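## Task

Same setup: lot numbers are on the shelf edge under each spot, and numbers can repeat. Get one cardboard box from lot 418 and one from lot 414 onto the desk with no part overhanging its edge. Every other cardboard box stays on its original shelf. Skip any lot the storeroom lacks. Do not move the desk appreciably. A fall or a final tilt of the robot means failure.

## Robot and tools

ROBOT. The robot is a Hello Robot Stretch 3 with one arm. It has a two-wheel base that cannot move sideways, a lift on a vertical mast, and a telescoping arm that reaches out to the robot's RIGHT. To move the gripper forward or back, drive the base. The base is 0.33 m long and 0.34 m wide with a rounded back, and it turns about a point 0.05 m behind its front edge. With the arm in and the wrist folded, turning clears a circle of radius 0.28 m. An unfolded, level wrist sticks out past that circle.

FRAMES. Base frame: origin on the floor between the drive wheels, x forward, y left, z up, in metres. hand_pose is reported in this frame at the fingertip contact point. With all wrist joints at 0, that frame's x points up, y points back along the arm toward the mast, and z points rearward. The odometry frame is the base frame as it stood when the scene began. base_odometry counts only wheel turns, so slipping shows up as travel. Heading is in rad, left positive, -3.142 to 3.142.

move. Each call carries one action. The action is "base", "joints" or both, optionally with "speeds", "pace" or "contact_limits". The other kind of action is {"servos": "reboot"} by itself, which re-enables servos that shut off; they then hold their current position. A move with no action just reports state and images, including the scene number.
- base: one object holding exactly one key. It is a relative offset from where the base last reported itself, not a pose. {"translate_m": d} drives straight d metres, forward positive, -3 to 3. {"rotate_rad": d} turns in place d radians, left positive, -6.4 to 6.4.
- joints: one object keyed by joint name. Each value is an absolute target, not an offset. Ranges, with the tolerance for done: lift_m 0 to 1.1 m (±0.004). arm_m 0 to 0.52 m of extension (±0.004). wrist_yaw_rad -1.345 to 4.42 (±0.02); 0 aims the gripper along the arm and positive swings it toward the front. wrist_pitch_rad -1.57 to 0.451 (±0.05); 0 is level and negative tips the fingertips down. wrist_roll_rad -2.911 to 2.918 (±0.02); at 0 the fingers sit side by side, level. gripper_m -0.089 to 0.179 (±0.004); larger is wider, and the real fingertip gap is 0.007 m smaller when nearly shut and 0.025 m smaller when wide. head_pan_rad -3.953 to 1.73 (±0.1); 0 faces forward, positive is left, -1.57 faces along the arm. head_tilt_rad -1.53 to 0.419 (±0.1); negative looks down.
- pace: "default" or "max". Top speeds default/max: translate_m 0.12/0.30 m/s, rotate_rad 0.76/1.90 rad/s, lift_m 0.11/0.15 m/s, arm_m 0.14/0.40 m/s. The base is capped at 0.10 m/s and 0.63 rad/s unless lift_m < 0.30, arm_m < 0.03 and wrist_yaw_rad > 2.54 all hold. "speeds" sets a per-motion top speed by key, no higher than its max. The gripper has a single speed.
- contact_limits: per key, a motor_effort percentage (1 to 100) at which that motion stops. Only arm_m, lift_m, translate_m and rotate_rad accept one, and only in the same action as their command. arm_m takes one number. lift_m takes {"down": v} and/or {"up": v}, a push beyond normal free motion; values under about 12 may trip with no contact. Without one, the lift uses 32 to 47 down and 21 to 36 up. Base moves have no contact stop unless you give one.
- cameras: list of "head_camera", "nav_camera", "wrist_camera" or "all". blocking: true (or omitted) waits until everything is at rest. false returns within about 0.5 s while motion continues. A later move overrides only the targets it names.
No action runs past 15 s; moves end as "time_out" after 14 s.

wait {seconds 0 to 10}: lets time pass and returns state; it returns early once non-blocking moves are at rest. stop: brakes all running motions, which then report "stopped". zoom_image {camera, region [x0,y0,x1,y1]}: magnified crop of that camera's newest image, at most 504x504 px. finished_scene {scene}: ends the current scene irreversibly; pass its number.

RESULTS. "move" reads done or the worst status. base_status/joint_status: done, moving, off_target (resting short and maybe still pushing), contact_stop (that joint goes slack), time_out, torque_fault. on_its_own lists things you did not command; "held at" is a target, not a reading. motor_effort is percent, positive toward higher values, with the peak in brackets; positive wheel effort pushes forward. lidar_m: 12 distances in 30-degree sectors, 1st ahead, counter-clockwise (4th left, 7th behind, 10th right), seen at 0.17 m height; "-" means nothing seen or very close. wrist_depth_mm and head_depth_mm: 7x7 median depths in mm. turned_by_wheels and turned_by_imu: rad since the last result; trust the IMU if they disagree by more than 0.15. base_tilt in degrees. head_camera images come rotated (turn clockwise a quarter to view upright); nav_camera images need a counterclockwise quarter turn.

If a move or wait is refused, or an uncommanded stop appears, the reply's remaining move, wait and finished_scene calls are skipped.

CAUTIONS. Before folding the wrist (wrist_yaw_rad 3.0) or unfolding it, put lift_m at 0.32 to 0.95, wrist_pitch_rad at -0.4 and wrist_roll_rad near 0. Once folded, lift_m may go down to 0.25. With wrist_yaw_rad under -0.4, keep wrist_pitch_rad at -0.5 or below. To grasp, command gripper_m below the box width. To let go, command at least 0.05 above it. The readings do not confirm a grip. The wrist and head never contact-stop, so hard pushing can cause a torque_fault that requires reboot. Pushing on something rigid with the gripper above about 0.45 m, or driving while it holds or hooks something fixed, can tip the robot; if base_tilt leans, back the gripper off. Avoid dropping boxes, releasing moving items, slamming or hard pushes, and never let anything fall far.

Each tool is called after "Call:" as name([rows], argument=value, ...), one row to a line, values as JSON.

## Session

Call:
move()

Scene clock: 0.00 s.
base_odometry: x=+0.000 y=+0.000 heading=+0.000
turned_by_wheels: +0.000
turned_by_imu: +0.000
base_tilt: forward=-0.3 right=-1.3
lidar_m: 0.73 0.73 0.85 1.53 2.66 1.26 1.01 1.11 1.82 1.63 1.40 0.83
head_depth_mm: 802 792 784 776 768 761 757 / 774 765 758 751 744 737 730 / 748 740 734 728 721 715 708 / 724 715 710 705 699 694 687 / 702 695 689 684 679 672 667 / 681 673 667 664 658 652 648 / 661 655 652 644 640 634 631
base_status: not commanded
joint_positions: lift_m=+0.374 arm_m=+0.001 wrist_yaw_rad=+3.009 wrist_pitch_rad=-0.462 wrist_roll_rad=+0.000 gripper_m=+0.037 head_pan_rad=+0.000 head_tilt_rad=-0.003
joint_status: not commanded
measured_speeds: all 0
motor_effort: left_wheel=-0.4 right_wheel=+0.1 lift_m=+22.4 arm_m=-1.9 wrist_yaw_rad=-1.0 wrist_pitch_rad=+1.9 wrist_roll_rad=-0.1 gripper_m=+0.3 head_pan_rad=+1.2 head_tilt_rad=+6.7
hand_pose: x=+0.0076 y=+0.0712 z=+0.3774 quat_wxyz=(+0.207, +0.697, +0.116, +0.676) (m; base frame)
wrist_depth_mm: - 138 - - - 859 - / - 151 - - - 975 - / - 167 922 - - 937 - / 840 775 203 821 806 791 762 / 698 671 212 657 648 671 666 / 590 599 126 579 128 582 578 / 522 546 287 355 507 509 509
pictures: head_camera (sideways), nav_camera (sideways), wrist_camera
camera_calibration:
head_camera: T_world_to_cam=[[0.049258, -0.0462949, -0.997713, 1.31416], [0.0559933, 0.997482, -0.0435198, 0.0560066], [0.997215, -0.0537216, 0.0517262, -0.117899], [0, 0, 0, 1]] pos_world=[0.0497012, -0.00136013, 1.31969]
nav_camera: T_world_to_cam=[[-0.0233498, 0.0170467, 0.999582, -1.25828], [0.00969844, -0.999804, 0.017277, 0.0275711], [0.99968, 0.0100978, 0.0231799, -0.0831342], [0, 0, 0, 1]] pos_world=[0.0534596, 0.0498547, 1.25921]
wrist_camera: T_world_to_cam=[[0.994963, -0.0965217, -0.0270514, 0.016197], [-0.0806635, -0.610724, -0.787724, 0.37395], [0.0595115, 0.785938, -0.615434, 0.342021], [0, 0, 0, 1]] pos_world=[-0.00630544, -0.0388635, 0.505499]

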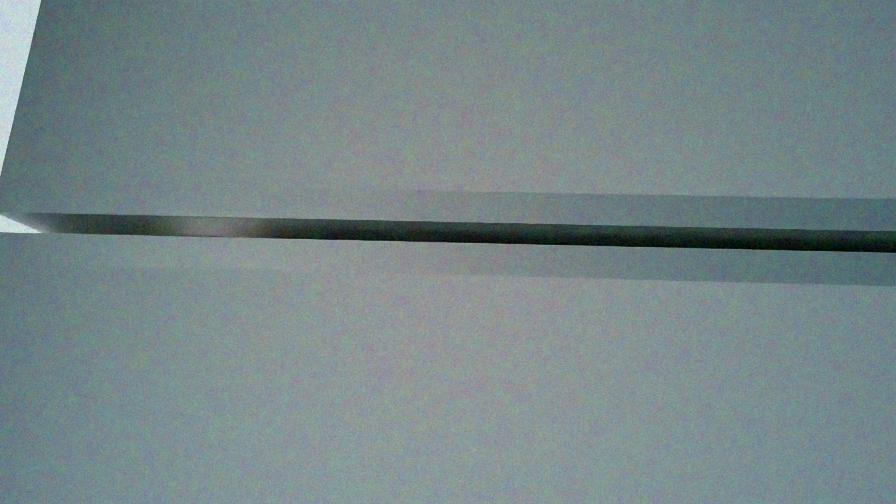

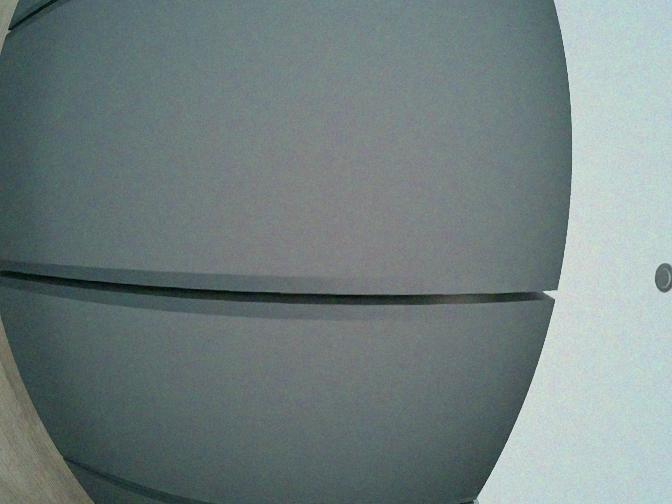

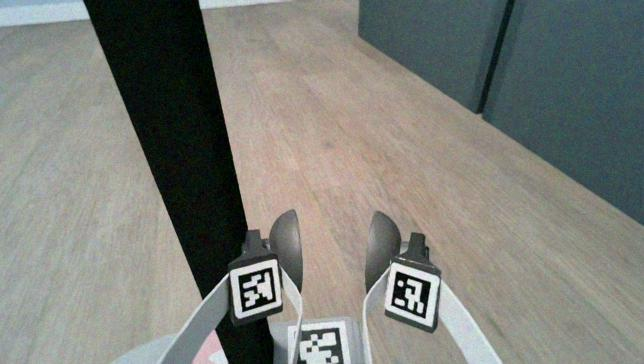

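Call:
move(joints={"head_pan_rad":1.57,"head_tilt_rad":-0.3}, cameras=["nav_camera"])

Call:
move(joints={"head_pan_rad":-1.57,"head_tilt_rad":-0.3}, cameras=["nav_camera","head_camera"])

Call:
move(joints={"head_pan_rad":-3.14,"head_tilt_rad":-0.3}, cameras=["nav_camera","head_camera"])

Scene clock: 6.57 s.
move: done
base_odometry: x=+0.000 y=+0.000 heading=+0.000
turned_by_wheels: +0.000
turned_by_imu: +0.000
base_tilt: forward=-0.5 right=-1.2
lidar_m: 0.72 0.72 0.85 1.53 2.66 1.26 1.01 1.11 1.82 1.62 1.39 0.83
head_depth_mm: 1248 1257 1260 1271 1285 1300 1304 / 2430 1562 1574 1589 1607 1619 1506 / 2420 2524 2659 2795 2887 1935 1554 / 2353 2433 2588 2724 2801 2008 1535 / 2286 2404 2538 2670 2734 1991 1536 / 2271 2360 2489 2602 2671 1996 1532 / 2199 2302 2392 2533 2645 1976 1516
base_status: not commanded
joint_positions: lift_m=+0.374 arm_m=+0.001 wrist_yaw_rad=+3.009 wrist_pitch_rad=-0.462 wrist_roll_rad=+0.000 gripper_m=+0.037 head_pan_rad=+1.607 head_tilt_rad=-0.300
joint_status: all done
measured_speeds: all 0
motor_effort: left_wheel=-0.3(0.8) right_wheel=+0.3(1.1) lift_m=+23.5(23.9) arm_m=-6.8(7.2) wrist_yaw_rad=-1.1(1.5) wrist_pitch_rad=+1.9(2.0) wrist_roll_rad=-0.1(0.3) gripper_m=+0.9(0.9) head_pan_rad=-3.0(5.4) head_tilt_rad=-3.2(8.5)
hand_pose: x=+0.0076 y=+0.0712 z=+0.3774 quat_wxyz=(+0.207, +0.697, +0.116, +0.676) (m; base frame)
wrist_depth_mm: - 138 - - - 852 - / - 151 - - - 968 - / - 167 936 - - 933 - / 835 782 204 815 797 801 760 / 704 668 211 666 649 673 667 / 600 597 126 576 129 588 580 / 524 537 287 353 499 515 510
pictures: nav_camera (sideways)
camera_calibration:
nav_camera: T_world_to_cam=[[-0.0268107, 0.269682, 0.962576, -1.20962], [0.998631, 0.0504998, 0.0136665, 0.0263028], [-0.0449243, 0.961624, -0.270667, 0.305733], [0, 0, 0, 1]] pos_world=[-0.0449628, 0.0308862, 1.24675]

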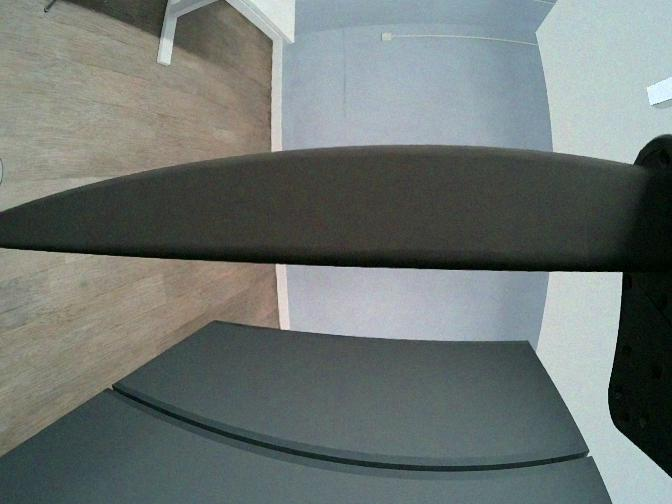

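Scene clock: 9.47 s.
move: done
base_odometry: x=+0.000 y=+0.000 heading=+0.000
turned_by_wheels: +0.000
turned_by_imu: +0.000
base_tilt: forward=-0.3 right=-1.2
lidar_m: 0.72 0.73 0.85 1.53 2.66 1.26 1.01 1.11 1.81 1.62 1.39 0.83
head_depth_mm: 1802 1807 1894 1982 2418 2039 1563 / 1914 2042 2139 2170 2182 1998 1556 / 1839 1972 2121 2233 2307 1936 1549 / 1704 1923 2022 2157 2133 1890 1544 / 1432 1489 1572 1666 1755 1810 1528 / 1609 1800 1909 2017 2056 1866 1532 / 1646 1758 1866 1957 1917 1857 1520
base_status: not commanded
joint_positions: lift_m=+0.374 arm_m=+0.001 wrist_yaw_rad=+3.009 wrist_pitch_rad=-0.462 wrist_roll_rad=+0.000 gripper_m=+0.037 head_pan_rad=-1.578 head_tilt_rad=-0.300
joint_status: all done
measured_speeds: translate_m=+0.000 rotate_rad=+0.000 lift_m=+0.000 arm_m=+0.000 wrist_yaw_rad=+0.000 wrist_pitch_rad=+0.000 wrist_roll_rad=+0.000 head_pan_rad=+0.024 head_tilt_rad=+0.000
motor_effort: left_wheel=-0.3(0.8) right_wheel=-0.4(1.1) lift_m=+23.4(23.9) arm_m=-9.9(10.2) wrist_yaw_rad=-1.0(1.6) wrist_pitch_rad=+1.9(2.1) wrist_roll_rad=-0.2(0.3) gripper_m=+0.2(1.1) head_pan_rad=+3.8(4.8) head_tilt_rad=-2.7(7.1)
hand_pose: x=+0.0076 y=+0.0712 z=+0.3774 quat_wxyz=(+0.207, +0.697, +0.116, +0.676) (m; base frame)
wrist_depth_mm: - 139 - - - 850 - / - 151 - - - 973 - / - 167 936 - - 948 - / 838 775 204 802 788 807 777 / 695 674 212 662 650 674 666 / 597 596 126 573 129 585 578 / 520 539 289 353 499 508 509
pictures: head_camera (sideways), nav_camera (sideways)
camera_calibration:
head_camera: T_world_to_cam=[[-0.0444634, 0.245425, -0.968395, 1.27616], [0.997156, -0.0481441, -0.0579853, 0.0690472], [-0.0608536, -0.968219, -0.242587, 0.271691], [0, 0, 0, 1]] pos_world=[0.00442507, -0.0468219, 1.30574]
nav_camera: T_world_to_cam=[[0.015053, -0.270608, 0.962572, -1.20985], [-0.999882, -0.00697188, 0.0136765, 0.038425], [0.00300997, -0.962664, -0.270681, 0.305542], [0, 0, 0, 1]] pos_world=[0.0557128, -0.032992, 1.24675]

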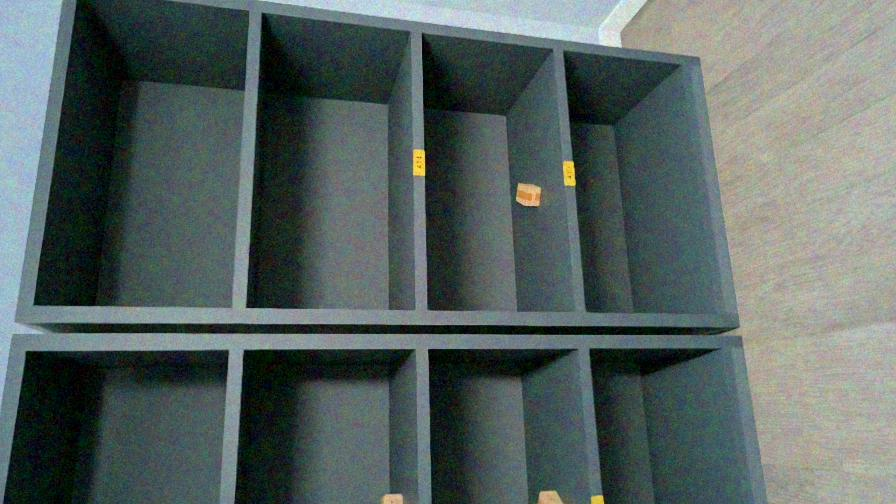

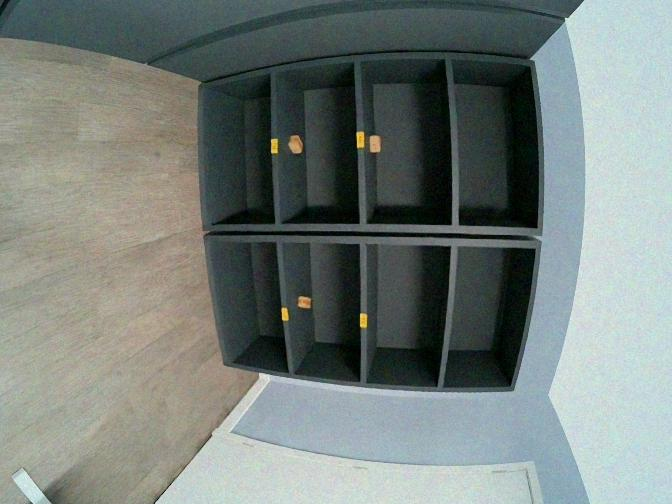

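Scene clock: 10.70 s.
move: done
base_odometry: x=+0.000 y=+0.000 heading=+0.000
turned_by_wheels: +0.000
turned_by_imu: +0.000
base_tilt: forward=-0.3 right=-1.3
lidar_m: 0.73 0.73 0.85 1.53 2.66 1.26 1.01 1.12 1.82 1.63 1.39 0.82
head_depth_mm: 1548 1644 1727 1815 1348 1795 1562 / 1498 1574 1661 1752 1340 1218 1503 / 1447 1526 1608 1690 1333 1051 1499 / 1409 1482 1553 1638 1317 998 1480 / 1368 1436 1497 1581 1310 983 1536 / 1318 1380 1455 1530 1296 940 1482 / 1293 1342 1413 1479 1277 892 1467
base_status: not commanded
joint_positions: lift_m=+0.374 arm_m=+0.001 wrist_yaw_rad=+3.009 wrist_pitch_rad=-0.462 wrist_roll_rad=+0.000 gripper_m=+0.037 head_pan_rad=-3.177 head_tilt_rad=-0.300
joint_status: all done
measured_speeds: all 0
motor_effort: left_wheel=-0.2(0.7) right_wheel=+0.3(0.9) lift_m=+23.4(23.8) arm_m=-11.2(11.9) wrist_yaw_rad=+0.0(1.8) wrist_pitch_rad=+1.9(2.0) wrist_roll_rad=+0.1(0.2) gripper_m=+0.6(0.9) head_pan_rad=+3.4(6.4) head_tilt_rad=-2.1(9.0)
hand_pose: x=+0.0076 y=+0.0712 z=+0.3774 quat_wxyz=(+0.207, +0.697, +0.116, +0.676) (m; base frame)
wrist_depth_mm: - 139 - - - 855 - / - 151 - - - 978 - / - 168 919 - - 934 - / 833 766 204 817 811 805 773 / 691 681 212 669 663 672 667 / 605 601 126 570 129 581 576 / 529 537 289 355 503 511 509
pictures: head_camera (sideways), nav_camera (sideways)
camera_calibration:
head_camera: T_world_to_cam=[[0.24656, 0.0376087, -0.968398, 1.27439], [-0.0758625, -0.995432, -0.0579737, 0.0755341], [-0.966154, 0.087759, -0.24258, 0.277233], [0, 0, 0, 1]] pos_world=[-0.040633, 0.0029313, 1.30574]
nav_camera: T_world_to_cam=[[-0.270904, -0.0075222, 0.962577, -1.20813], [0.0208227, 0.99969, 0.0136725, 0.032284], [-0.962381, 0.0237474, -0.270664, 0.311346], [0, 0, 0, 1]] pos_world=[-0.0283262, -0.0487554, 1.24675]

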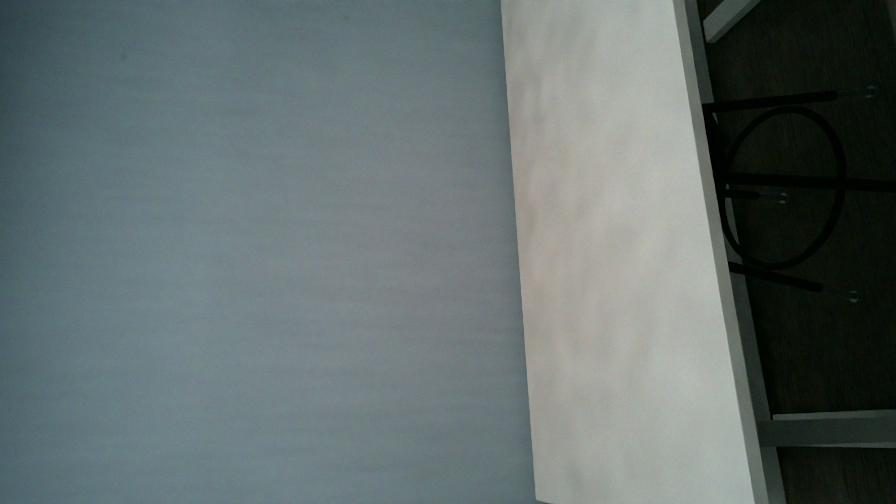

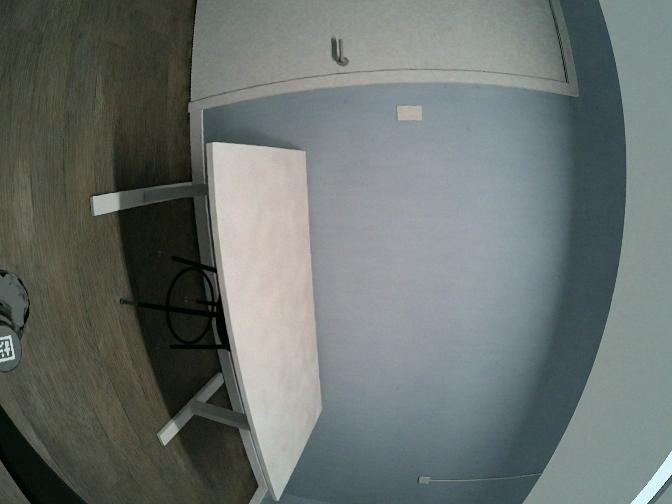

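Call:
move(joints={"head_pan_rad":-1.4,"head_tilt_rad":-0.5}, cameras=["nav_camera","head_camera"])

Call:
zoom_image(camera="head_camera", region=[180, 60, 560, 504])

Scene clock: 19.97 s.
move: done
base_odometry: x=+0.000 y=+0.000 heading=+0.000
turned_by_wheels: +0.000
turned_by_imu: +0.000
base_tilt: forward=-0.3 right=-1.3
lidar_m: 0.73 0.73 0.85 1.53 2.66 1.26 1.01 1.12 1.81 1.62 1.39 0.83
head_depth_mm: 1733 1901 2063 2190 2016 1620 1328 / 1701 1879 2053 2171 2000 1621 1306 / 1362 1511 1850 2006 1950 1605 1304 / 1703 1833 1836 1954 1934 1598 1299 / 1708 1842 2014 2094 1952 1585 1294 / 1666 1828 1999 2053 1916 1585 1291 / 1652 1823 1981 2040 1910 1571 1282
base_status: not commanded
joint_positions: lift_m=+0.374 arm_m=+0.001 wrist_yaw_rad=+3.009 wrist_pitch_rad=-0.462 wrist_roll_rad=+0.000 gripper_m=+0.037 head_pan_rad=-1.392 head_tilt_rad=-0.505
joint_status: all done
measured_speeds: translate_m=+0.000 rotate_rad=+0.000 lift_m=+0.000 arm_m=+0.000 wrist_yaw_rad=+0.000 wrist_pitch_rad=+0.000 wrist_roll_rad=+0.000 head_pan_rad=-0.024 head_tilt_rad=+0.000
motor_effort: left_wheel=+0.0(0.8) right_wheel=+0.6(1.2) lift_m=+23.2(24.0) arm_m=-13.2(13.7) wrist_yaw_rad=+0.1(1.7) wrist_pitch_rad=+2.0(2.1) wrist_roll_rad=+0.1(0.4) gripper_m=+0.4(1.0) head_pan_rad=-2.7(5.7) head_tilt_rad=+1.2(6.5)
hand_pose: x=+0.0076 y=+0.0712 z=+0.3774 quat_wxyz=(+0.207, +0.697, +0.116, +0.676) (m; base frame)
wrist_depth_mm: - 139 - - - 849 - / - 150 - - - 980 - / - 167 920 - - 951 - / 829 756 204 803 803 798 767 / 695 673 211 671 660 669 664 / 597 595 126 570 129 582 581 / 522 535 289 355 496 508 514
pictures: head_camera (sideways), nav_camera (sideways)
camera_calibration:
head_camera: T_world_to_cam=[[-0.123202, 0.421184, -0.898569, 1.1855], [0.986571, 0.149827, -0.0650398, 0.0783207], [0.107236, -0.894515, -0.433986, 0.519737], [0, 0, 0, 1]] pos_world=[0.0130528, -0.046137, 1.29591]
nav_camera: T_world_to_cam=[[0.0986719, -0.449705, 0.88771, -1.1127], [-0.980845, -0.194507, 0.0104888, 0.0425116], [0.167949, -0.871741, -0.460283, 0.551228], [0, 0, 0, 1]] pos_world=[0.0589115, -0.0115907, 1.24103]

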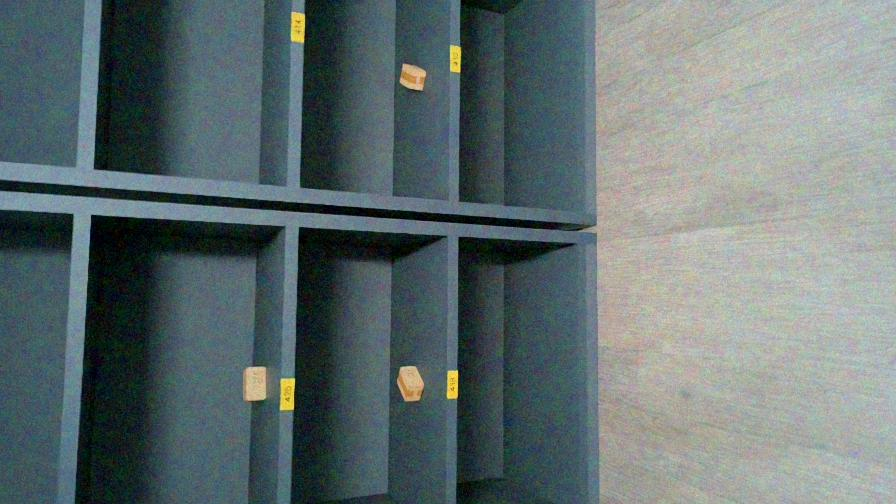

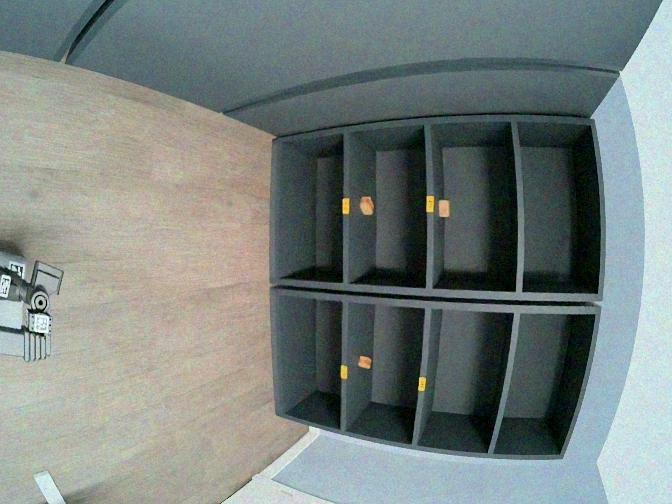

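Scaled by 1.135 from the camera's 896x504 image, which has a finer 1280x720 frame.

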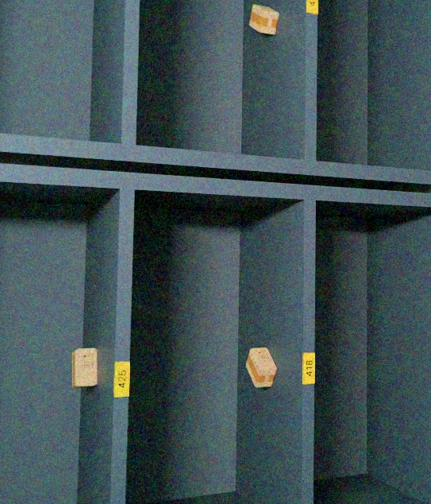

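Call:
zoom_image(camera="head_camera", region=[260, 0, 500, 130])

Call:
zoom_image(camera="head_camera", region=[370, 330, 500, 430])

Scaled by 2.100 from the camera's 896x504 image, which has a finer 1280x720 frame.

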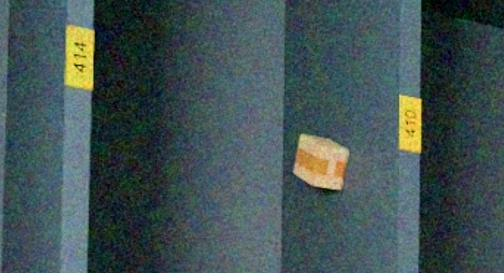

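Scaled by 3.877 from the camera's 896x504 image, which has a finer 1280x720 frame.

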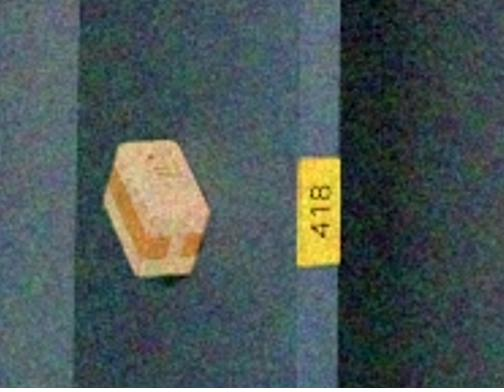

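Call:
move(base={"rotate_rad":-1.10}, joints={"lift_m":0.28}, pace="max")

Call:
move(base={"translate_m":1.07}, pace="max")

Call:
move(base={"rotate_rad":1.3}, joints={"lift_m":0.6,"head_pan_rad":-1.6,"head_tilt_rad":-0.8}, cameras=["all"])

Scene clock: 82.50 s.
move: done
base_odometry: x=+0.000 y=+0.000 heading=-1.100
turned_by_wheels: -1.100
turned_by_imu: -1.078
base_tilt: forward=-0.3 right=-1.2
lidar_m: 1.48 0.85 0.73 0.73 0.84 1.43 2.66 1.26 1.01 1.11 1.78 1.63
head_depth_mm: 1257 1339 1439 1381 957 1538 1328 / 1296 1399 1512 1610 1045 1623 1284 / 1340 1442 1555 1711 1845 1613 1314 / 1406 1505 1648 1786 1915 1599 1302 / 1459 1587 1724 1911 2002 1595 1300 / 1523 1656 1838 2026 2044 1580 1295 / 1622 1759 1949 2172 2035 1567 1287
base_status: done
joint_positions: lift_m=+0.280 arm_m=+0.001 wrist_yaw_rad=+3.009 wrist_pitch_rad=-0.463 wrist_roll_rad=+0.000 gripper_m=+0.037 head_pan_rad=-1.400 head_tilt_rad=-0.500
joint_status: all done
measured_speeds: all 0
motor_effort: left_wheel=+7.0(14.0) right_wheel=-8.3(14.5) lift_m=+31.2(31.2) arm_m=-12.5(13.4) wrist_yaw_rad=+0.4(1.7) wrist_pitch_rad=+2.0(2.2) wrist_roll_rad=-0.1(0.3) gripper_m=+0.3(0.9) head_pan_rad=-3.1(3.6) head_tilt_rad=+3.9(5.3)
hand_pose: x=+0.0076 y=+0.0711 z=+0.2828 quat_wxyz=(+0.208, +0.697, +0.117, +0.676) (m; base frame)
wrist_depth_mm: - 138 - - - - - / - 150 161 - - - - / 840 167 210 791 782 765 751 / 678 624 203 652 645 642 642 / 570 562 212 541 536 544 539 / 487 296 126 286 129 473 468 / 262 267 247 256 400 416 416
pictures: none

Scene clock: 87.43 s.
move: done
base_odometry: x=+0.486 y=-0.953 heading=-1.099
turned_by_wheels: +0.000
turned_by_imu: +0.000
base_tilt: forward=-0.4 right=-1.2
lidar_m: 0.81 0.54 0.46 0.46 0.53 0.91 3.67 1.70 1.80 1.49 0.73 0.86
head_depth_mm: 1455 1550 1668 1796 1945 1621 1327 / 1519 1637 1751 1887 2006 1620 1318 / 1589 1700 1852 2007 2080 1623 1308 / 1242 1381 1520 1677 1915 1605 1303 / 1257 1403 1451 1630 1785 1535 1298 / 1287 1470 1211 1664 1261 1487 1258 / 1053 1346 1180 1457 1199 1028 1079
base_status: done
joint_positions: lift_m=+0.280 arm_m=+0.001 wrist_yaw_rad=+3.009 wrist_pitch_rad=-0.463 wrist_roll_rad=+0.000 gripper_m=+0.037 head_pan_rad=-1.400 head_tilt_rad=-0.500
joint_status: not commanded
measured_speeds: all 0
motor_effort: left_wheel=+5.3(16.3) right_wheel=-0.9(10.7) lift_m=+25.6(31.1) arm_m=-10.1(13.0) wrist_yaw_rad=+0.1(2.1) wrist_pitch_rad=+2.1(2.3) wrist_roll_rad=+0.0(0.3) gripper_m=+0.5(1.0) head_pan_rad=-2.6(3.9) head_tilt_rad=+2.0(4.4)
hand_pose: x=+0.0076 y=+0.0711 z=+0.2827 quat_wxyz=(+0.208, +0.697, +0.117, +0.676) (m; base frame)
wrist_depth_mm: - 139 - - - 441 426 / - 150 161 - - 471 457 / - 167 176 - - 535 - / 680 631 197 627 606 600 - / 571 564 211 542 539 545 541 / 492 296 126 284 129 477 473 / 263 267 247 259 404 418 413
pictures: none

Scene clock: 91.17 s.
move: done
base_odometry: x=+0.486 y=-0.953 heading=+0.200
turned_by_wheels: +1.300
turned_by_imu: +1.280
base_tilt: forward=-0.4 right=-1.2
lidar_m: 0.46 0.48 0.64 1.61 2.66 1.70 1.81 1.50 0.74 1.04 0.68 0.48
head_depth_mm: 882 814 941 1047 997 1265 1151 / 878 804 1156 1122 987 1265 1140 / 871 791 1151 1110 983 1254 430 / 867 739 1142 1099 971 1251 1135 / 858 732 1134 1052 968 1246 463 / 857 758 1126 1082 960 1235 1122 / 852 746 1111 1070 956 1222 1112
base_status: done
joint_positions: lift_m=+0.600 arm_m=+0.001 wrist_yaw_rad=+3.009 wrist_pitch_rad=-0.463 wrist_roll_rad=+0.000 gripper_m=+0.037 head_pan_rad=-1.601 head_tilt_rad=-0.802
joint_status: all done
measured_speeds: all 0
motor_effort: left_wheel=-8.4(13.4) right_wheel=+8.9(12.3) lift_m=+29.7(33.6) arm_m=-12.5(13.6) wrist_yaw_rad=-0.5(1.5) wrist_pitch_rad=+2.1(2.2) wrist_roll_rad=-0.2(0.4) gripper_m=+0.4(1.0) head_pan_rad=+3.7(4.0) head_tilt_rad=-2.8(8.3)
hand_pose: x=+0.0076 y=+0.0711 z=+0.6027 quat_wxyz=(+0.208, +0.697, +0.117, +0.676) (m; base frame)
wrist_depth_mm: - 138 - - - - - / - 150 - - - - - / - 167 - - - - - / - - 203 - - - - / - - 212 954 960 - - / 866 865 126 818 129 839 - / 760 759 287 751 719 732 -
pictures: head_camera (sideways), nav_camera (sideways), wrist_camera
camera_calibration:
head_camera: T_world_to_cam=[[-0.0260782, 0.681395, -0.731451, 0.967016], [0.996806, -0.0375214, -0.0704925, 0.085249], [-0.0754784, -0.730954, -0.67824, 0.838624], [0, 0, 0, 1]] pos_world=[0.00353923, -0.0427258, 1.28212]
nav_camera: T_world_to_cam=[[-0.00375325, -0.699973, 0.71416, -0.885875], [-0.999931, 0.0106073, 0.00514146, 0.0496085], [-0.0111742, -0.714091, -0.699964, 0.864124], [0, 0, 0, 1]] pos_world=[0.055936, -0.00355125, 1.23726]
wrist_camera: T_world_to_cam=[[0.994961, -0.0965315, -0.0270812, 0.0223157], [-0.0807563, -0.611558, -0.787067, 0.550991], [0.059415, 0.785288, -0.616273, 0.481326], [0, 0, 0, 1]] pos_world=[-0.00630526, -0.0388621, 0.7309]

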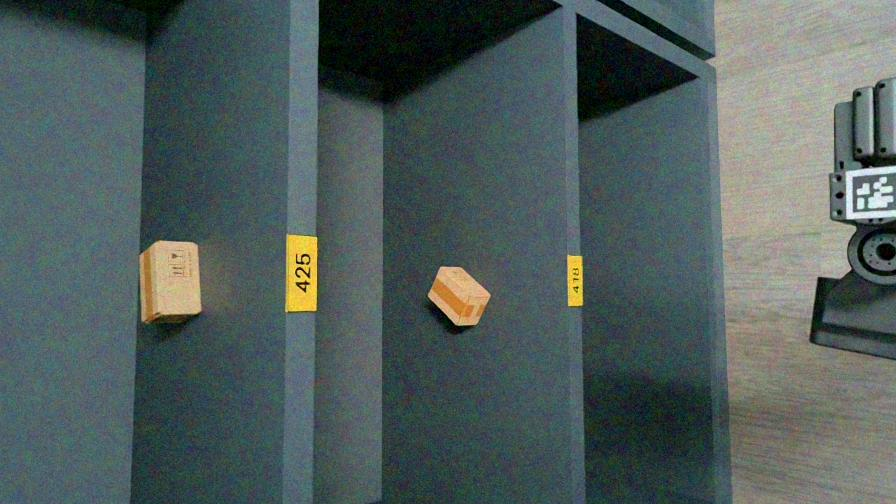

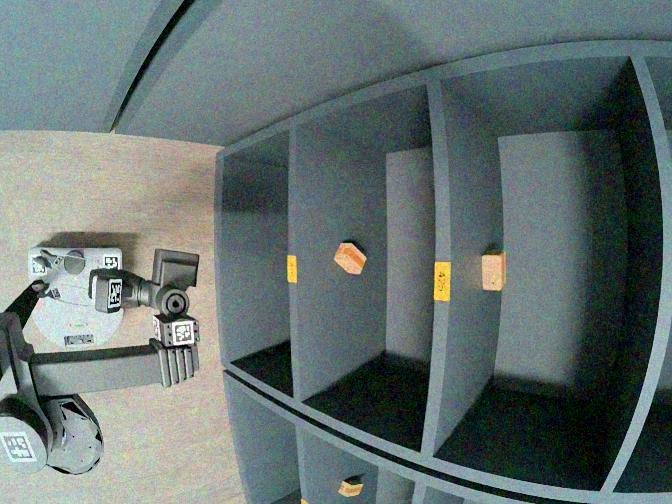

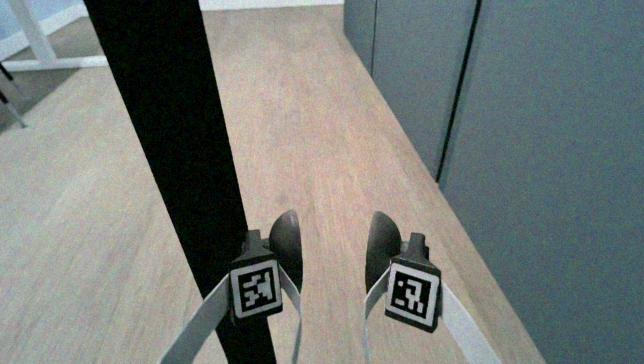

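Call:
move(joints={"lift_m":0.78,"wrist_pitch_rad":-0.4,"gripper_m":0.16}, pace="max")

Call:
move(joints={"wrist_yaw_rad":0})

Call:
move(joints={"wrist_pitch_rad":-0.6,"lift_m":0.78}, cameras=["wrist_camera","head_camera"])

Call:
zoom_image(camera="head_camera", region=[360, 220, 560, 360])

Scene clock: 114.27 s.
move: done
base_odometry: x=+0.486 y=-0.953 heading=+0.200
turned_by_wheels: +0.000
turned_by_imu: +0.000
base_tilt: forward=-0.2 right=-1.3
lidar_m: 0.46 0.47 0.64 1.61 2.67 1.70 1.80 1.50 0.74 1.04 0.68 0.48
head_depth_mm: 882 821 945 1042 990 1173 - / 875 807 1160 1119 992 1256 - / 875 797 1146 1111 983 1263 326 / 867 739 1142 1103 979 1248 303 / 861 731 1132 1053 969 1214 307 / 856 761 1126 1084 963 1231 1082 / 854 748 1119 1072 956 1217 1111
base_status: not commanded
joint_positions: lift_m=+0.780 arm_m=+0.001 wrist_yaw_rad=+3.009 wrist_pitch_rad=-0.419 wrist_roll_rad=+0.000 gripper_m=+0.160 head_pan_rad=-1.600 head_tilt_rad=-0.800
joint_status: all done
measured_speeds: all 0
motor_effort: left_wheel=-8.9(9.3) right_wheel=+8.6(10.0) lift_m=+27.8(33.2) arm_m=-10.7(11.8) wrist_yaw_rad=-0.8(1.1) wrist_pitch_rad=+3.0(6.2) wrist_roll_rad=+0.0(0.3) gripper_m=+0.6(83.1) head_pan_rad=+3.6(3.9) head_tilt_rad=+3.0(3.0)
hand_pose: x=+0.0083 y=+0.0768 z=+0.7925 quat_wxyz=(+0.193, +0.699, +0.101, +0.681) (m; base frame)
wrist_depth_mm: - 137 - - - - - / - 148 - - - - - / - 163 - - - - - / - 188 206 - - - - / - 192 212 - - - - / - 125 235 - - 135 - / 116 949 276 947 932 - 109
pictures: none

Scene clock: 116.77 s.
move: done
base_odometry: x=+0.486 y=-0.953 heading=+0.200
turned_by_wheels: +0.000
turned_by_imu: +0.000
base_tilt: forward=-0.4 right=-1.2
lidar_m: 0.46 0.48 0.64 1.61 2.68 1.70 1.80 1.50 0.74 1.04 0.68 0.48
head_depth_mm: 880 819 947 1046 991 1180 - / 877 806 1160 1119 992 1261 - / 873 794 1148 1110 959 1231 287 / 867 740 1142 1104 946 376 304 / 864 733 1133 1056 942 1231 1114 / 855 762 1127 1087 958 1236 1117 / 854 749 1119 1082 958 1218 1112
base_status: not commanded
joint_positions: lift_m=+0.780 arm_m=+0.001 wrist_yaw_rad=+0.003 wrist_pitch_rad=-0.419 wrist_roll_rad=+0.000 gripper_m=+0.160 head_pan_rad=-1.600 head_tilt_rad=-0.800
joint_status: all done
measured_speeds: all 0
motor_effort: left_wheel=-8.4(9.0) right_wheel=+9.2(9.9) lift_m=+23.1(27.2) arm_m=-10.4(11.1) wrist_yaw_rad=-3.1(6.9) wrist_pitch_rad=+3.0(3.2) wrist_roll_rad=-0.1(0.3) gripper_m=+0.5(1.1) head_pan_rad=+3.2(4.1) head_tilt_rad=+2.3(3.1)
hand_pose: x=-0.0208 y=-0.3698 z=+0.7925 quat_wxyz=(+0.692, +0.148, -0.691, -0.146) (m; base frame)
wrist_depth_mm: - - - - - 701 - / - 762 - - - 784 - / - - - - - 801 - / - - - 621 - - - / - 143 - - - - 509 / - 125 - - - 135 505 / 112 - - - - - 110
pictures: none

Scene clock: 117.63 s.
move: done
base_odometry: x=+0.486 y=-0.953 heading=+0.200
turned_by_wheels: +0.000
turned_by_imu: +0.000
base_tilt: forward=-0.3 right=-1.2
lidar_m: 0.46 0.48 0.64 1.61 2.67 1.70 1.80 1.49 0.74 1.04 0.68 0.48
head_depth_mm: 882 820 942 1045 993 1186 - / 875 808 1156 1119 991 1255 - / 872 795 1153 1112 985 1230 287 / 866 742 1140 1102 977 387 302 / 862 734 1131 1058 972 1207 1118 / 858 761 1126 1086 964 1236 1113 / 856 752 1120 1078 956 1218 1111
base_status: not commanded
joint_positions: lift_m=+0.780 arm_m=+0.001 wrist_yaw_rad=+0.003 wrist_pitch_rad=-0.610 wrist_roll_rad=+0.000 gripper_m=+0.160 head_pan_rad=-1.600 head_tilt_rad=-0.800
joint_status: all done
measured_speeds: all 0
motor_effort: left_wheel=-9.0(9.0) right_wheel=+8.4(9.9) lift_m=+24.4(25.3) arm_m=-9.4(10.3) wrist_yaw_rad=-2.8(5.0) wrist_pitch_rad=+1.4(4.1) wrist_roll_rad=-0.1(0.3) gripper_m=+0.6(1.0) head_pan_rad=+2.8(4.0) head_tilt_rad=+2.3(3.1)
hand_pose: x=-0.0209 y=-0.3418 z=+0.7522 quat_wxyz=(+0.675, +0.213, -0.674, -0.211) (m; base frame)
wrist_depth_mm: - - - - - - - / - - - 596 - - - / - - - - - - 568 / - - - - - - 497 / - 144 - - - 141 572 / - 125 - - - 135 - / 112 835 866 868 848 811 110
pictures: head_camera (sideways), wrist_camera
camera_calibration:
head_camera: T_world_to_cam=[[-0.0264476, 0.680204, -0.732545, 0.968447], [0.996827, -0.0370898, -0.0704288, 0.0851924], [-0.0750759, -0.732084, -0.677065, 0.83713], [0, 0, 0, 1]] pos_world=[0.00353926, -0.0427323, 1.28222]
wrist_camera: T_world_to_cam=[[-0.998901, -0.0343083, -0.0319445, -0.00197477], [-0.00289695, 0.72532, -0.688406, 0.798296], [0.046788, -0.687556, -0.724622, 0.477218], [0, 0, 0, 1]] pos_world=[-0.0219881, -0.250974, 0.895291]

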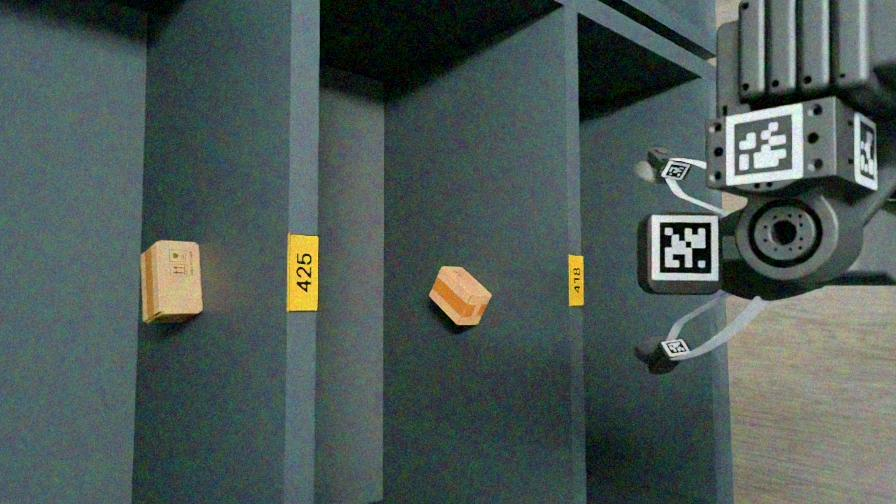

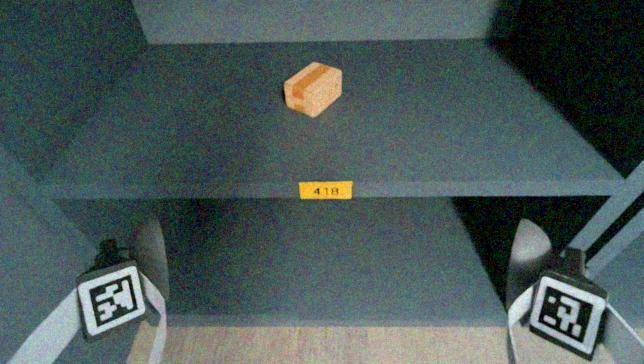

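Scaled by 2.520 from the camera's 896x504 image, which has a finer 1280x720 frame.

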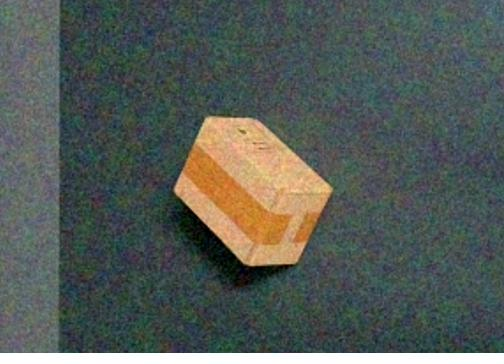

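Call:
move(base={"translate_m":0.125}, joints={"wrist_yaw_rad":-0.5})

Call:
move(joints={"arm_m":0.37}, cameras=["wrist_camera","head_camera"])

Scene clock: 149.43 s.
move: done
base_odometry: x=+0.608 y=-0.929 heading=+0.200
turned_by_wheels: +0.000
turned_by_imu: -0.001
base_tilt: forward=-0.2 right=-1.1
lidar_m: 0.34 0.35 0.47 1.18 2.25 1.80 1.93 0.86 0.81 1.03 0.50 0.35
head_depth_mm: 877 819 661 1132 1000 1264 - / 871 807 654 1112 994 1265 - / 870 745 649 1104 986 384 283 / 861 776 1140 1101 973 1225 303 / 858 773 1129 1094 970 1239 1122 / 852 761 1120 1081 964 1231 1122 / 848 750 844 976 932 1129 1095
base_status: done
joint_positions: lift_m=+0.780 arm_m=+0.001 wrist_yaw_rad=-0.497 wrist_pitch_rad=-0.610 wrist_roll_rad=+0.000 gripper_m=+0.160 head_pan_rad=-1.600 head_tilt_rad=-0.800
joint_status: all done
measured_speeds: all 0
motor_effort: left_wheel=+6.0(7.8) right_wheel=+5.1(12.1) lift_m=+30.7(31.1) arm_m=-7.3(8.8) wrist_yaw_rad=-3.1(6.2) wrist_pitch_rad=+1.3(1.5) wrist_roll_rad=-0.2(0.3) gripper_m=+0.4(1.0) head_pan_rad=+2.8(3.8) head_tilt_rad=+2.8(2.9)
hand_pose: x=-0.1151 y=-0.3180 z=+0.7522 quat_wxyz=(+0.602, +0.040, -0.706, -0.372) (m; base frame)
wrist_depth_mm: - - - - - 550 - / - - 606 - - 629 - / - - - - - - - / - - - - - - - / - 145 - - - - - / - 125 - 914 944 135 922 / 112 - 821 856 850 835 113
pictures: none

Scene clock: 153.37 s.
move: done
base_odometry: x=+0.608 y=-0.929 heading=+0.200
turned_by_wheels: +0.000
turned_by_imu: +0.000
base_tilt: forward=-0.3 right=-1.1
lidar_m: 0.34 0.35 0.47 1.17 2.25 1.80 1.93 0.86 0.81 1.03 0.50 0.35
head_depth_mm: 880 817 659 1128 970 308 - / 871 806 650 460 359 314 1142 / 867 745 566 579 986 1260 1135 / 865 778 606 581 979 1250 1127 / 858 772 1126 1096 969 1242 1121 / 853 762 1120 1084 966 1235 1119 / 848 747 844 978 931 1131 1098
base_status: not commanded
joint_positions: lift_m=+0.780 arm_m=+0.370 wrist_yaw_rad=-0.497 wrist_pitch_rad=-0.611 wrist_roll_rad=+0.000 gripper_m=+0.160 head_pan_rad=-1.600 head_tilt_rad=-0.800
joint_status: all done
measured_speeds: all 0
motor_effort: left_wheel=+6.1(6.5) right_wheel=+5.1(5.8) lift_m=+28.6(31.6) arm_m=+12.9(15.6) wrist_yaw_rad=-2.9(4.2) wrist_pitch_rad=+1.5(1.6) wrist_roll_rad=+0.3(0.3) gripper_m=+0.7(1.2) head_pan_rad=+2.8(3.8) head_tilt_rad=+1.6(3.0)
hand_pose: x=-0.1151 y=-0.6873 z=+0.7521 quat_wxyz=(+0.602, +0.040, -0.706, -0.372) (m; base frame)
wrist_depth_mm: 332 - - - 589 - - / - - - - 632 - - / - - - - - 556 - / - - - - - - 466 / - 144 - - - - - / - 125 331 340 - 135 - / 112 - - - - - 112
pictures: head_camera (sideways), wrist_camera
camera_calibration:
head_camera: T_world_to_cam=[[-0.0264564, 0.680101, -0.732641, 0.968566], [0.996827, -0.0370935, -0.0704298, 0.0851935], [-0.0750755, -0.73218, -0.676961, 0.836993], [0, 0, 0, 1]] pos_world=[0.00353923, -0.0427329, 1.28222]
wrist_camera: T_world_to_cam=[[-0.892904, 0.44911, -0.031991, 0.236585], [0.345729, 0.63838, -0.687708, 1.02828], [-0.288434, -0.625117, -0.725283, 0.248828], [0, 0, 0, 1]] pos_world=[-0.0724867, -0.607137, 0.895192]

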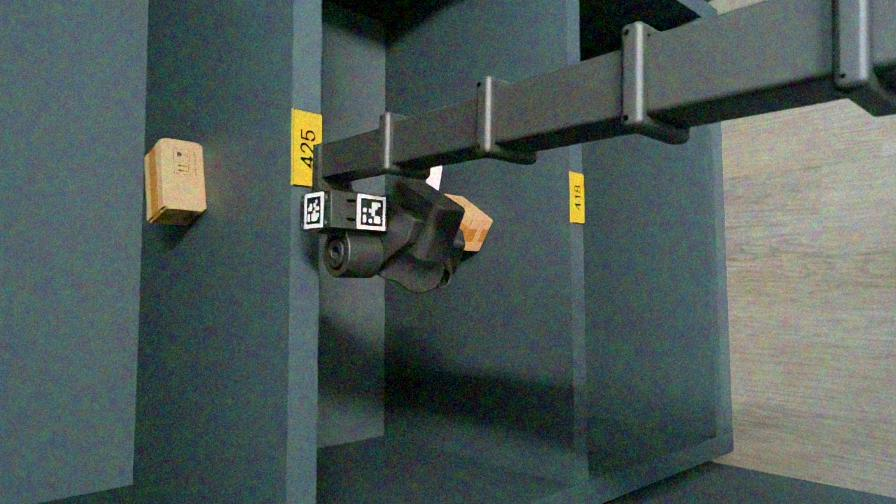

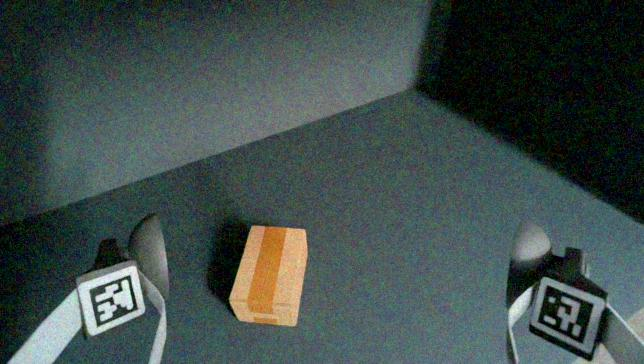

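Call:
move(base={"translate_m":0.028}, joints={"arm_m":0.465,"lift_m":0.7,"gripper_m":0.14}, cameras=["wrist_camera"])

Call:
move(joints={"lift_m":0.62}, contact_limits={"lift_m":{"down":14}}, cameras=["wrist_camera"])

Scene clock: 170.33 s.
move: done
base_odometry: x=+0.636 y=-0.923 heading=+0.200
turned_by_wheels: +0.000
turned_by_imu: +0.000
base_tilt: forward=-0.4 right=-1.2
lidar_m: 0.31 0.32 0.43 1.08 2.74 1.83 1.95 0.85 0.83 1.03 0.46 0.33
head_depth_mm: 877 819 661 1131 999 1271 1102 / 871 763 653 1115 937 375 332 / 863 749 642 577 926 1253 1132 / 860 783 646 770 974 1252 1128 / 857 770 1125 1090 972 1243 1126 / 850 763 1119 1086 967 1217 1115 / 824 749 754 878 932 1060 1073
base_status: done
joint_positions: lift_m=+0.700 arm_m=+0.465 wrist_yaw_rad=-0.497 wrist_pitch_rad=-0.611 wrist_roll_rad=+0.000 gripper_m=+0.140 head_pan_rad=-1.600 head_tilt_rad=-0.800
joint_status: all done
measured_speeds: all 0
motor_effort: left_wheel=+5.6(10.1) right_wheel=+6.1(9.3) lift_m=+23.3(27.1) arm_m=+13.3(14.8) wrist_yaw_rad=-3.3(4.4) wrist_pitch_rad=+1.5(1.6) wrist_roll_rad=+0.2(0.4) gripper_m=+0.6(73.5) head_pan_rad=+2.6(3.3) head_tilt_rad=+0.8(2.2)
hand_pose: x=-0.1151 y=-0.7822 z=+0.6720 quat_wxyz=(+0.601, +0.040, -0.706, -0.372) (m; base frame)
wrist_depth_mm: 273 296 328 - - 523 - / 293 325 - - - 537 - / 316 - - - - - - / 338 - - - - - - / 327 149 330 268 324 144 321 / 311 126 299 250 297 120 286 / 105 261 270 221 266 256 255
pictures: wrist_camera
camera_calibration:
wrist_camera: T_world_to_cam=[[-0.892803, 0.449313, -0.031957, 0.276814], [0.345902, 0.638418, -0.687586, 1.03384], [-0.288539, -0.624932, -0.7254, 0.131636], [0, 0, 0, 1]] pos_world=[-0.0724867, -0.702137, 0.815192]

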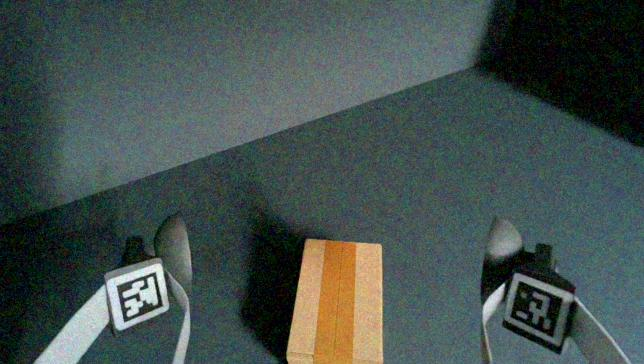

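Scene clock: 171.90 s.
move: done
base_odometry: x=+0.636 y=-0.923 heading=+0.200
turned_by_wheels: +0.000
turned_by_imu: +0.000
base_tilt: forward=-0.2 right=-1.1
lidar_m: 0.31 0.32 0.43 1.08 2.74 1.83 1.95 0.85 0.83 1.04 0.46 0.33
head_depth_mm: 880 817 658 1127 992 1270 1144 / 873 762 654 1123 967 1237 403 / 866 749 645 734 574 1226 1089 / 861 782 1133 730 976 1248 1127 / 856 769 1127 1089 966 1239 1130 / 851 760 1115 1081 964 1218 1117 / 824 748 752 876 934 1062 1076
base_status: not commanded
joint_positions: lift_m=+0.620 arm_m=+0.465 wrist_yaw_rad=-0.497 wrist_pitch_rad=-0.611 wrist_roll_rad=+0.000 gripper_m=+0.140 head_pan_rad=-1.600 head_tilt_rad=-0.800
joint_status: all done
measured_speeds: all 0
motor_effort: left_wheel=+5.3(6.1) right_wheel=+5.2(5.5) lift_m=+23.5(25.7) arm_m=+12.4(14.0) wrist_yaw_rad=-3.9(4.0) wrist_pitch_rad=+1.5(1.7) wrist_roll_rad=-0.1(0.3) gripper_m=+0.5(0.8) head_pan_rad=+2.8(3.3) head_tilt_rad=+1.2(2.3)
contact_limits: lift_m down 14 (down: maximum 72; up: maximum 65)
hand_pose: x=-0.1151 y=-0.7822 z=+0.5920 quat_wxyz=(+0.601, +0.040, -0.706, -0.372) (m; base frame)
wrist_depth_mm: 273 299 327 - - - - / 294 322 - - - - - / 310 324 311 315 306 311 309 / 281 276 275 205 265 269 266 / 245 233 241 180 231 231 235 / 218 126 212 160 207 120 204 / 105 188 192 184 187 186 113
pictures: wrist_camera
camera_calibration:
wrist_camera: T_world_to_cam=[[-0.892803, 0.449313, -0.031957, 0.274258], [0.345902, 0.638418, -0.687586, 0.978838], [-0.288539, -0.624932, -0.7254, 0.0736044], [0, 0, 0, 1]] pos_world=[-0.0724867, -0.702137, 0.735192]

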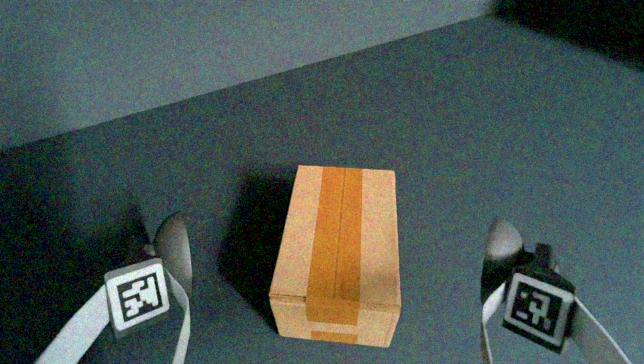

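Call:
move(joints={"gripper_m":0.025})

Call:
move(joints={"lift_m":0.74}, cameras=["wrist_camera"])

Scene clock: 182.53 s.
move: done
base_odometry: x=+0.636 y=-0.923 heading=+0.200
turned_by_wheels: +0.000
turned_by_imu: +0.000
base_tilt: forward=-0.4 right=-1.1
lidar_m: 0.31 0.32 0.43 1.08 2.73 1.83 1.95 0.85 0.83 1.03 0.46 0.33
head_depth_mm: 876 815 660 1130 997 1266 1142 / 872 764 652 1121 967 1238 403 / 867 749 645 733 573 1222 1091 / 864 781 1135 732 976 1255 1123 / 854 774 1125 1095 969 1239 1125 / 854 758 1120 1081 961 1223 1113 / 824 748 755 878 931 1067 1075
base_status: not commanded
joint_positions: lift_m=+0.620 arm_m=+0.465 wrist_yaw_rad=-0.497 wrist_pitch_rad=-0.614 wrist_roll_rad=+0.000 gripper_m=+0.025 head_pan_rad=-1.600 head_tilt_rad=-0.800
joint_status: all done
measured_speeds: all 0
motor_effort: left_wheel=+5.6(6.2) right_wheel=+5.2(5.5) lift_m=+24.0(24.2) arm_m=+8.5(10.0) wrist_yaw_rad=-3.6(4.2) wrist_pitch_rad=+2.1(2.2) wrist_roll_rad=-0.2(0.3) gripper_m=-10.1(82.1) head_pan_rad=+2.8(2.9) head_tilt_rad=+0.9(2.1)
contact_limits: lift_m down 14 (down: maximum 72; up: maximum 65)
hand_pose: x=-0.1149 y=-0.7817 z=+0.5914 quat_wxyz=(+0.601, +0.042, -0.706, -0.373) (m; base frame)
wrist_depth_mm: 272 297 326 - - - - / 294 324 - - - - - / 310 322 317 316 304 310 305 / 279 276 273 204 262 267 265 / 244 241 235 174 187 235 234 / 217 215 127 159 126 209 209 / 194 187 189 184 183 189 189
pictures: none

Scene clock: 184.27 s.
move: contact_stop
base_odometry: x=+0.636 y=-0.923 heading=+0.200
turned_by_wheels: +0.000
turned_by_imu: +0.000
base_tilt: forward=-0.4 right=-1.1
lidar_m: 0.31 0.32 0.43 1.08 1.99 1.83 1.95 0.85 0.83 1.03 0.46 0.33
head_depth_mm: 880 816 658 1127 997 1266 311 / 871 763 653 1117 421 351 316 / 868 747 625 558 935 1256 1130 / 860 782 636 1011 976 1249 1130 / 857 769 1127 1092 971 1235 1121 / 852 758 1121 1082 967 1228 1116 / 825 748 758 881 934 1059 1075
base_status: not commanded
joint_positions: lift_m=+0.731 arm_m=+0.465 wrist_yaw_rad=-0.498 wrist_pitch_rad=-0.615 wrist_roll_rad=+0.000 gripper_m=+0.025 head_pan_rad=-1.600 head_tilt_rad=-0.800
joint_status: lift_m contact_stop (moved +0.111 of +0.120)
measured_speeds: translate_m=+0.000 rotate_rad=+0.000 lift_m=-0.004 arm_m=+0.000 wrist_yaw_rad=+0.000 wrist_pitch_rad=+0.000 wrist_roll_rad=+0.000 head_pan_rad=+0.000 head_tilt_rad=+0.000
on_its_own: lift_m is slack since a contact_stop (your +0.740 is given up)
motor_effort: left_wheel=+2.8(6.0) right_wheel=+2.8(5.5) lift_m=+33.1(51.6) arm_m=+6.5(8.5) wrist_yaw_rad=-2.3(4.4) wrist_pitch_rad=+2.3(2.8) wrist_roll_rad=-0.1(0.3) gripper_m=+0.3(10.4) head_pan_rad=+2.6(3.1) head_tilt_rad=+0.6(1.7)
hand_pose: x=-0.1148 y=-0.7816 z=+0.7018 quat_wxyz=(+0.601, +0.042, -0.706, -0.374) (m; base frame)
wrist_depth_mm: 273 296 328 - - 525 - / 295 318 - - - 563 - / 316 - - - - - 467 / 334 - - - - - - / - - - 149 153 - - / 325 324 127 145 129 322 321 / 302 305 285 296 233 293 291
pictures: wrist_camera
camera_calibration:
wrist_camera: T_world_to_cam=[[-0.892551, 0.449793, -0.0322219, 0.27831], [0.347549, 0.640611, -0.68471, 1.05371], [-0.287336, -0.622337, -0.728103, 0.157725], [0, 0, 0, 1]] pos_world=[-0.0724894, -0.702042, 0.845294]

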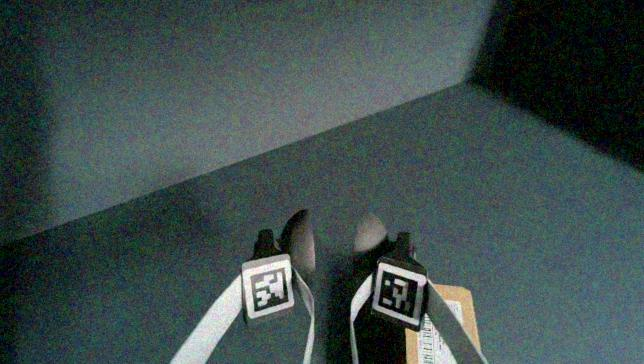

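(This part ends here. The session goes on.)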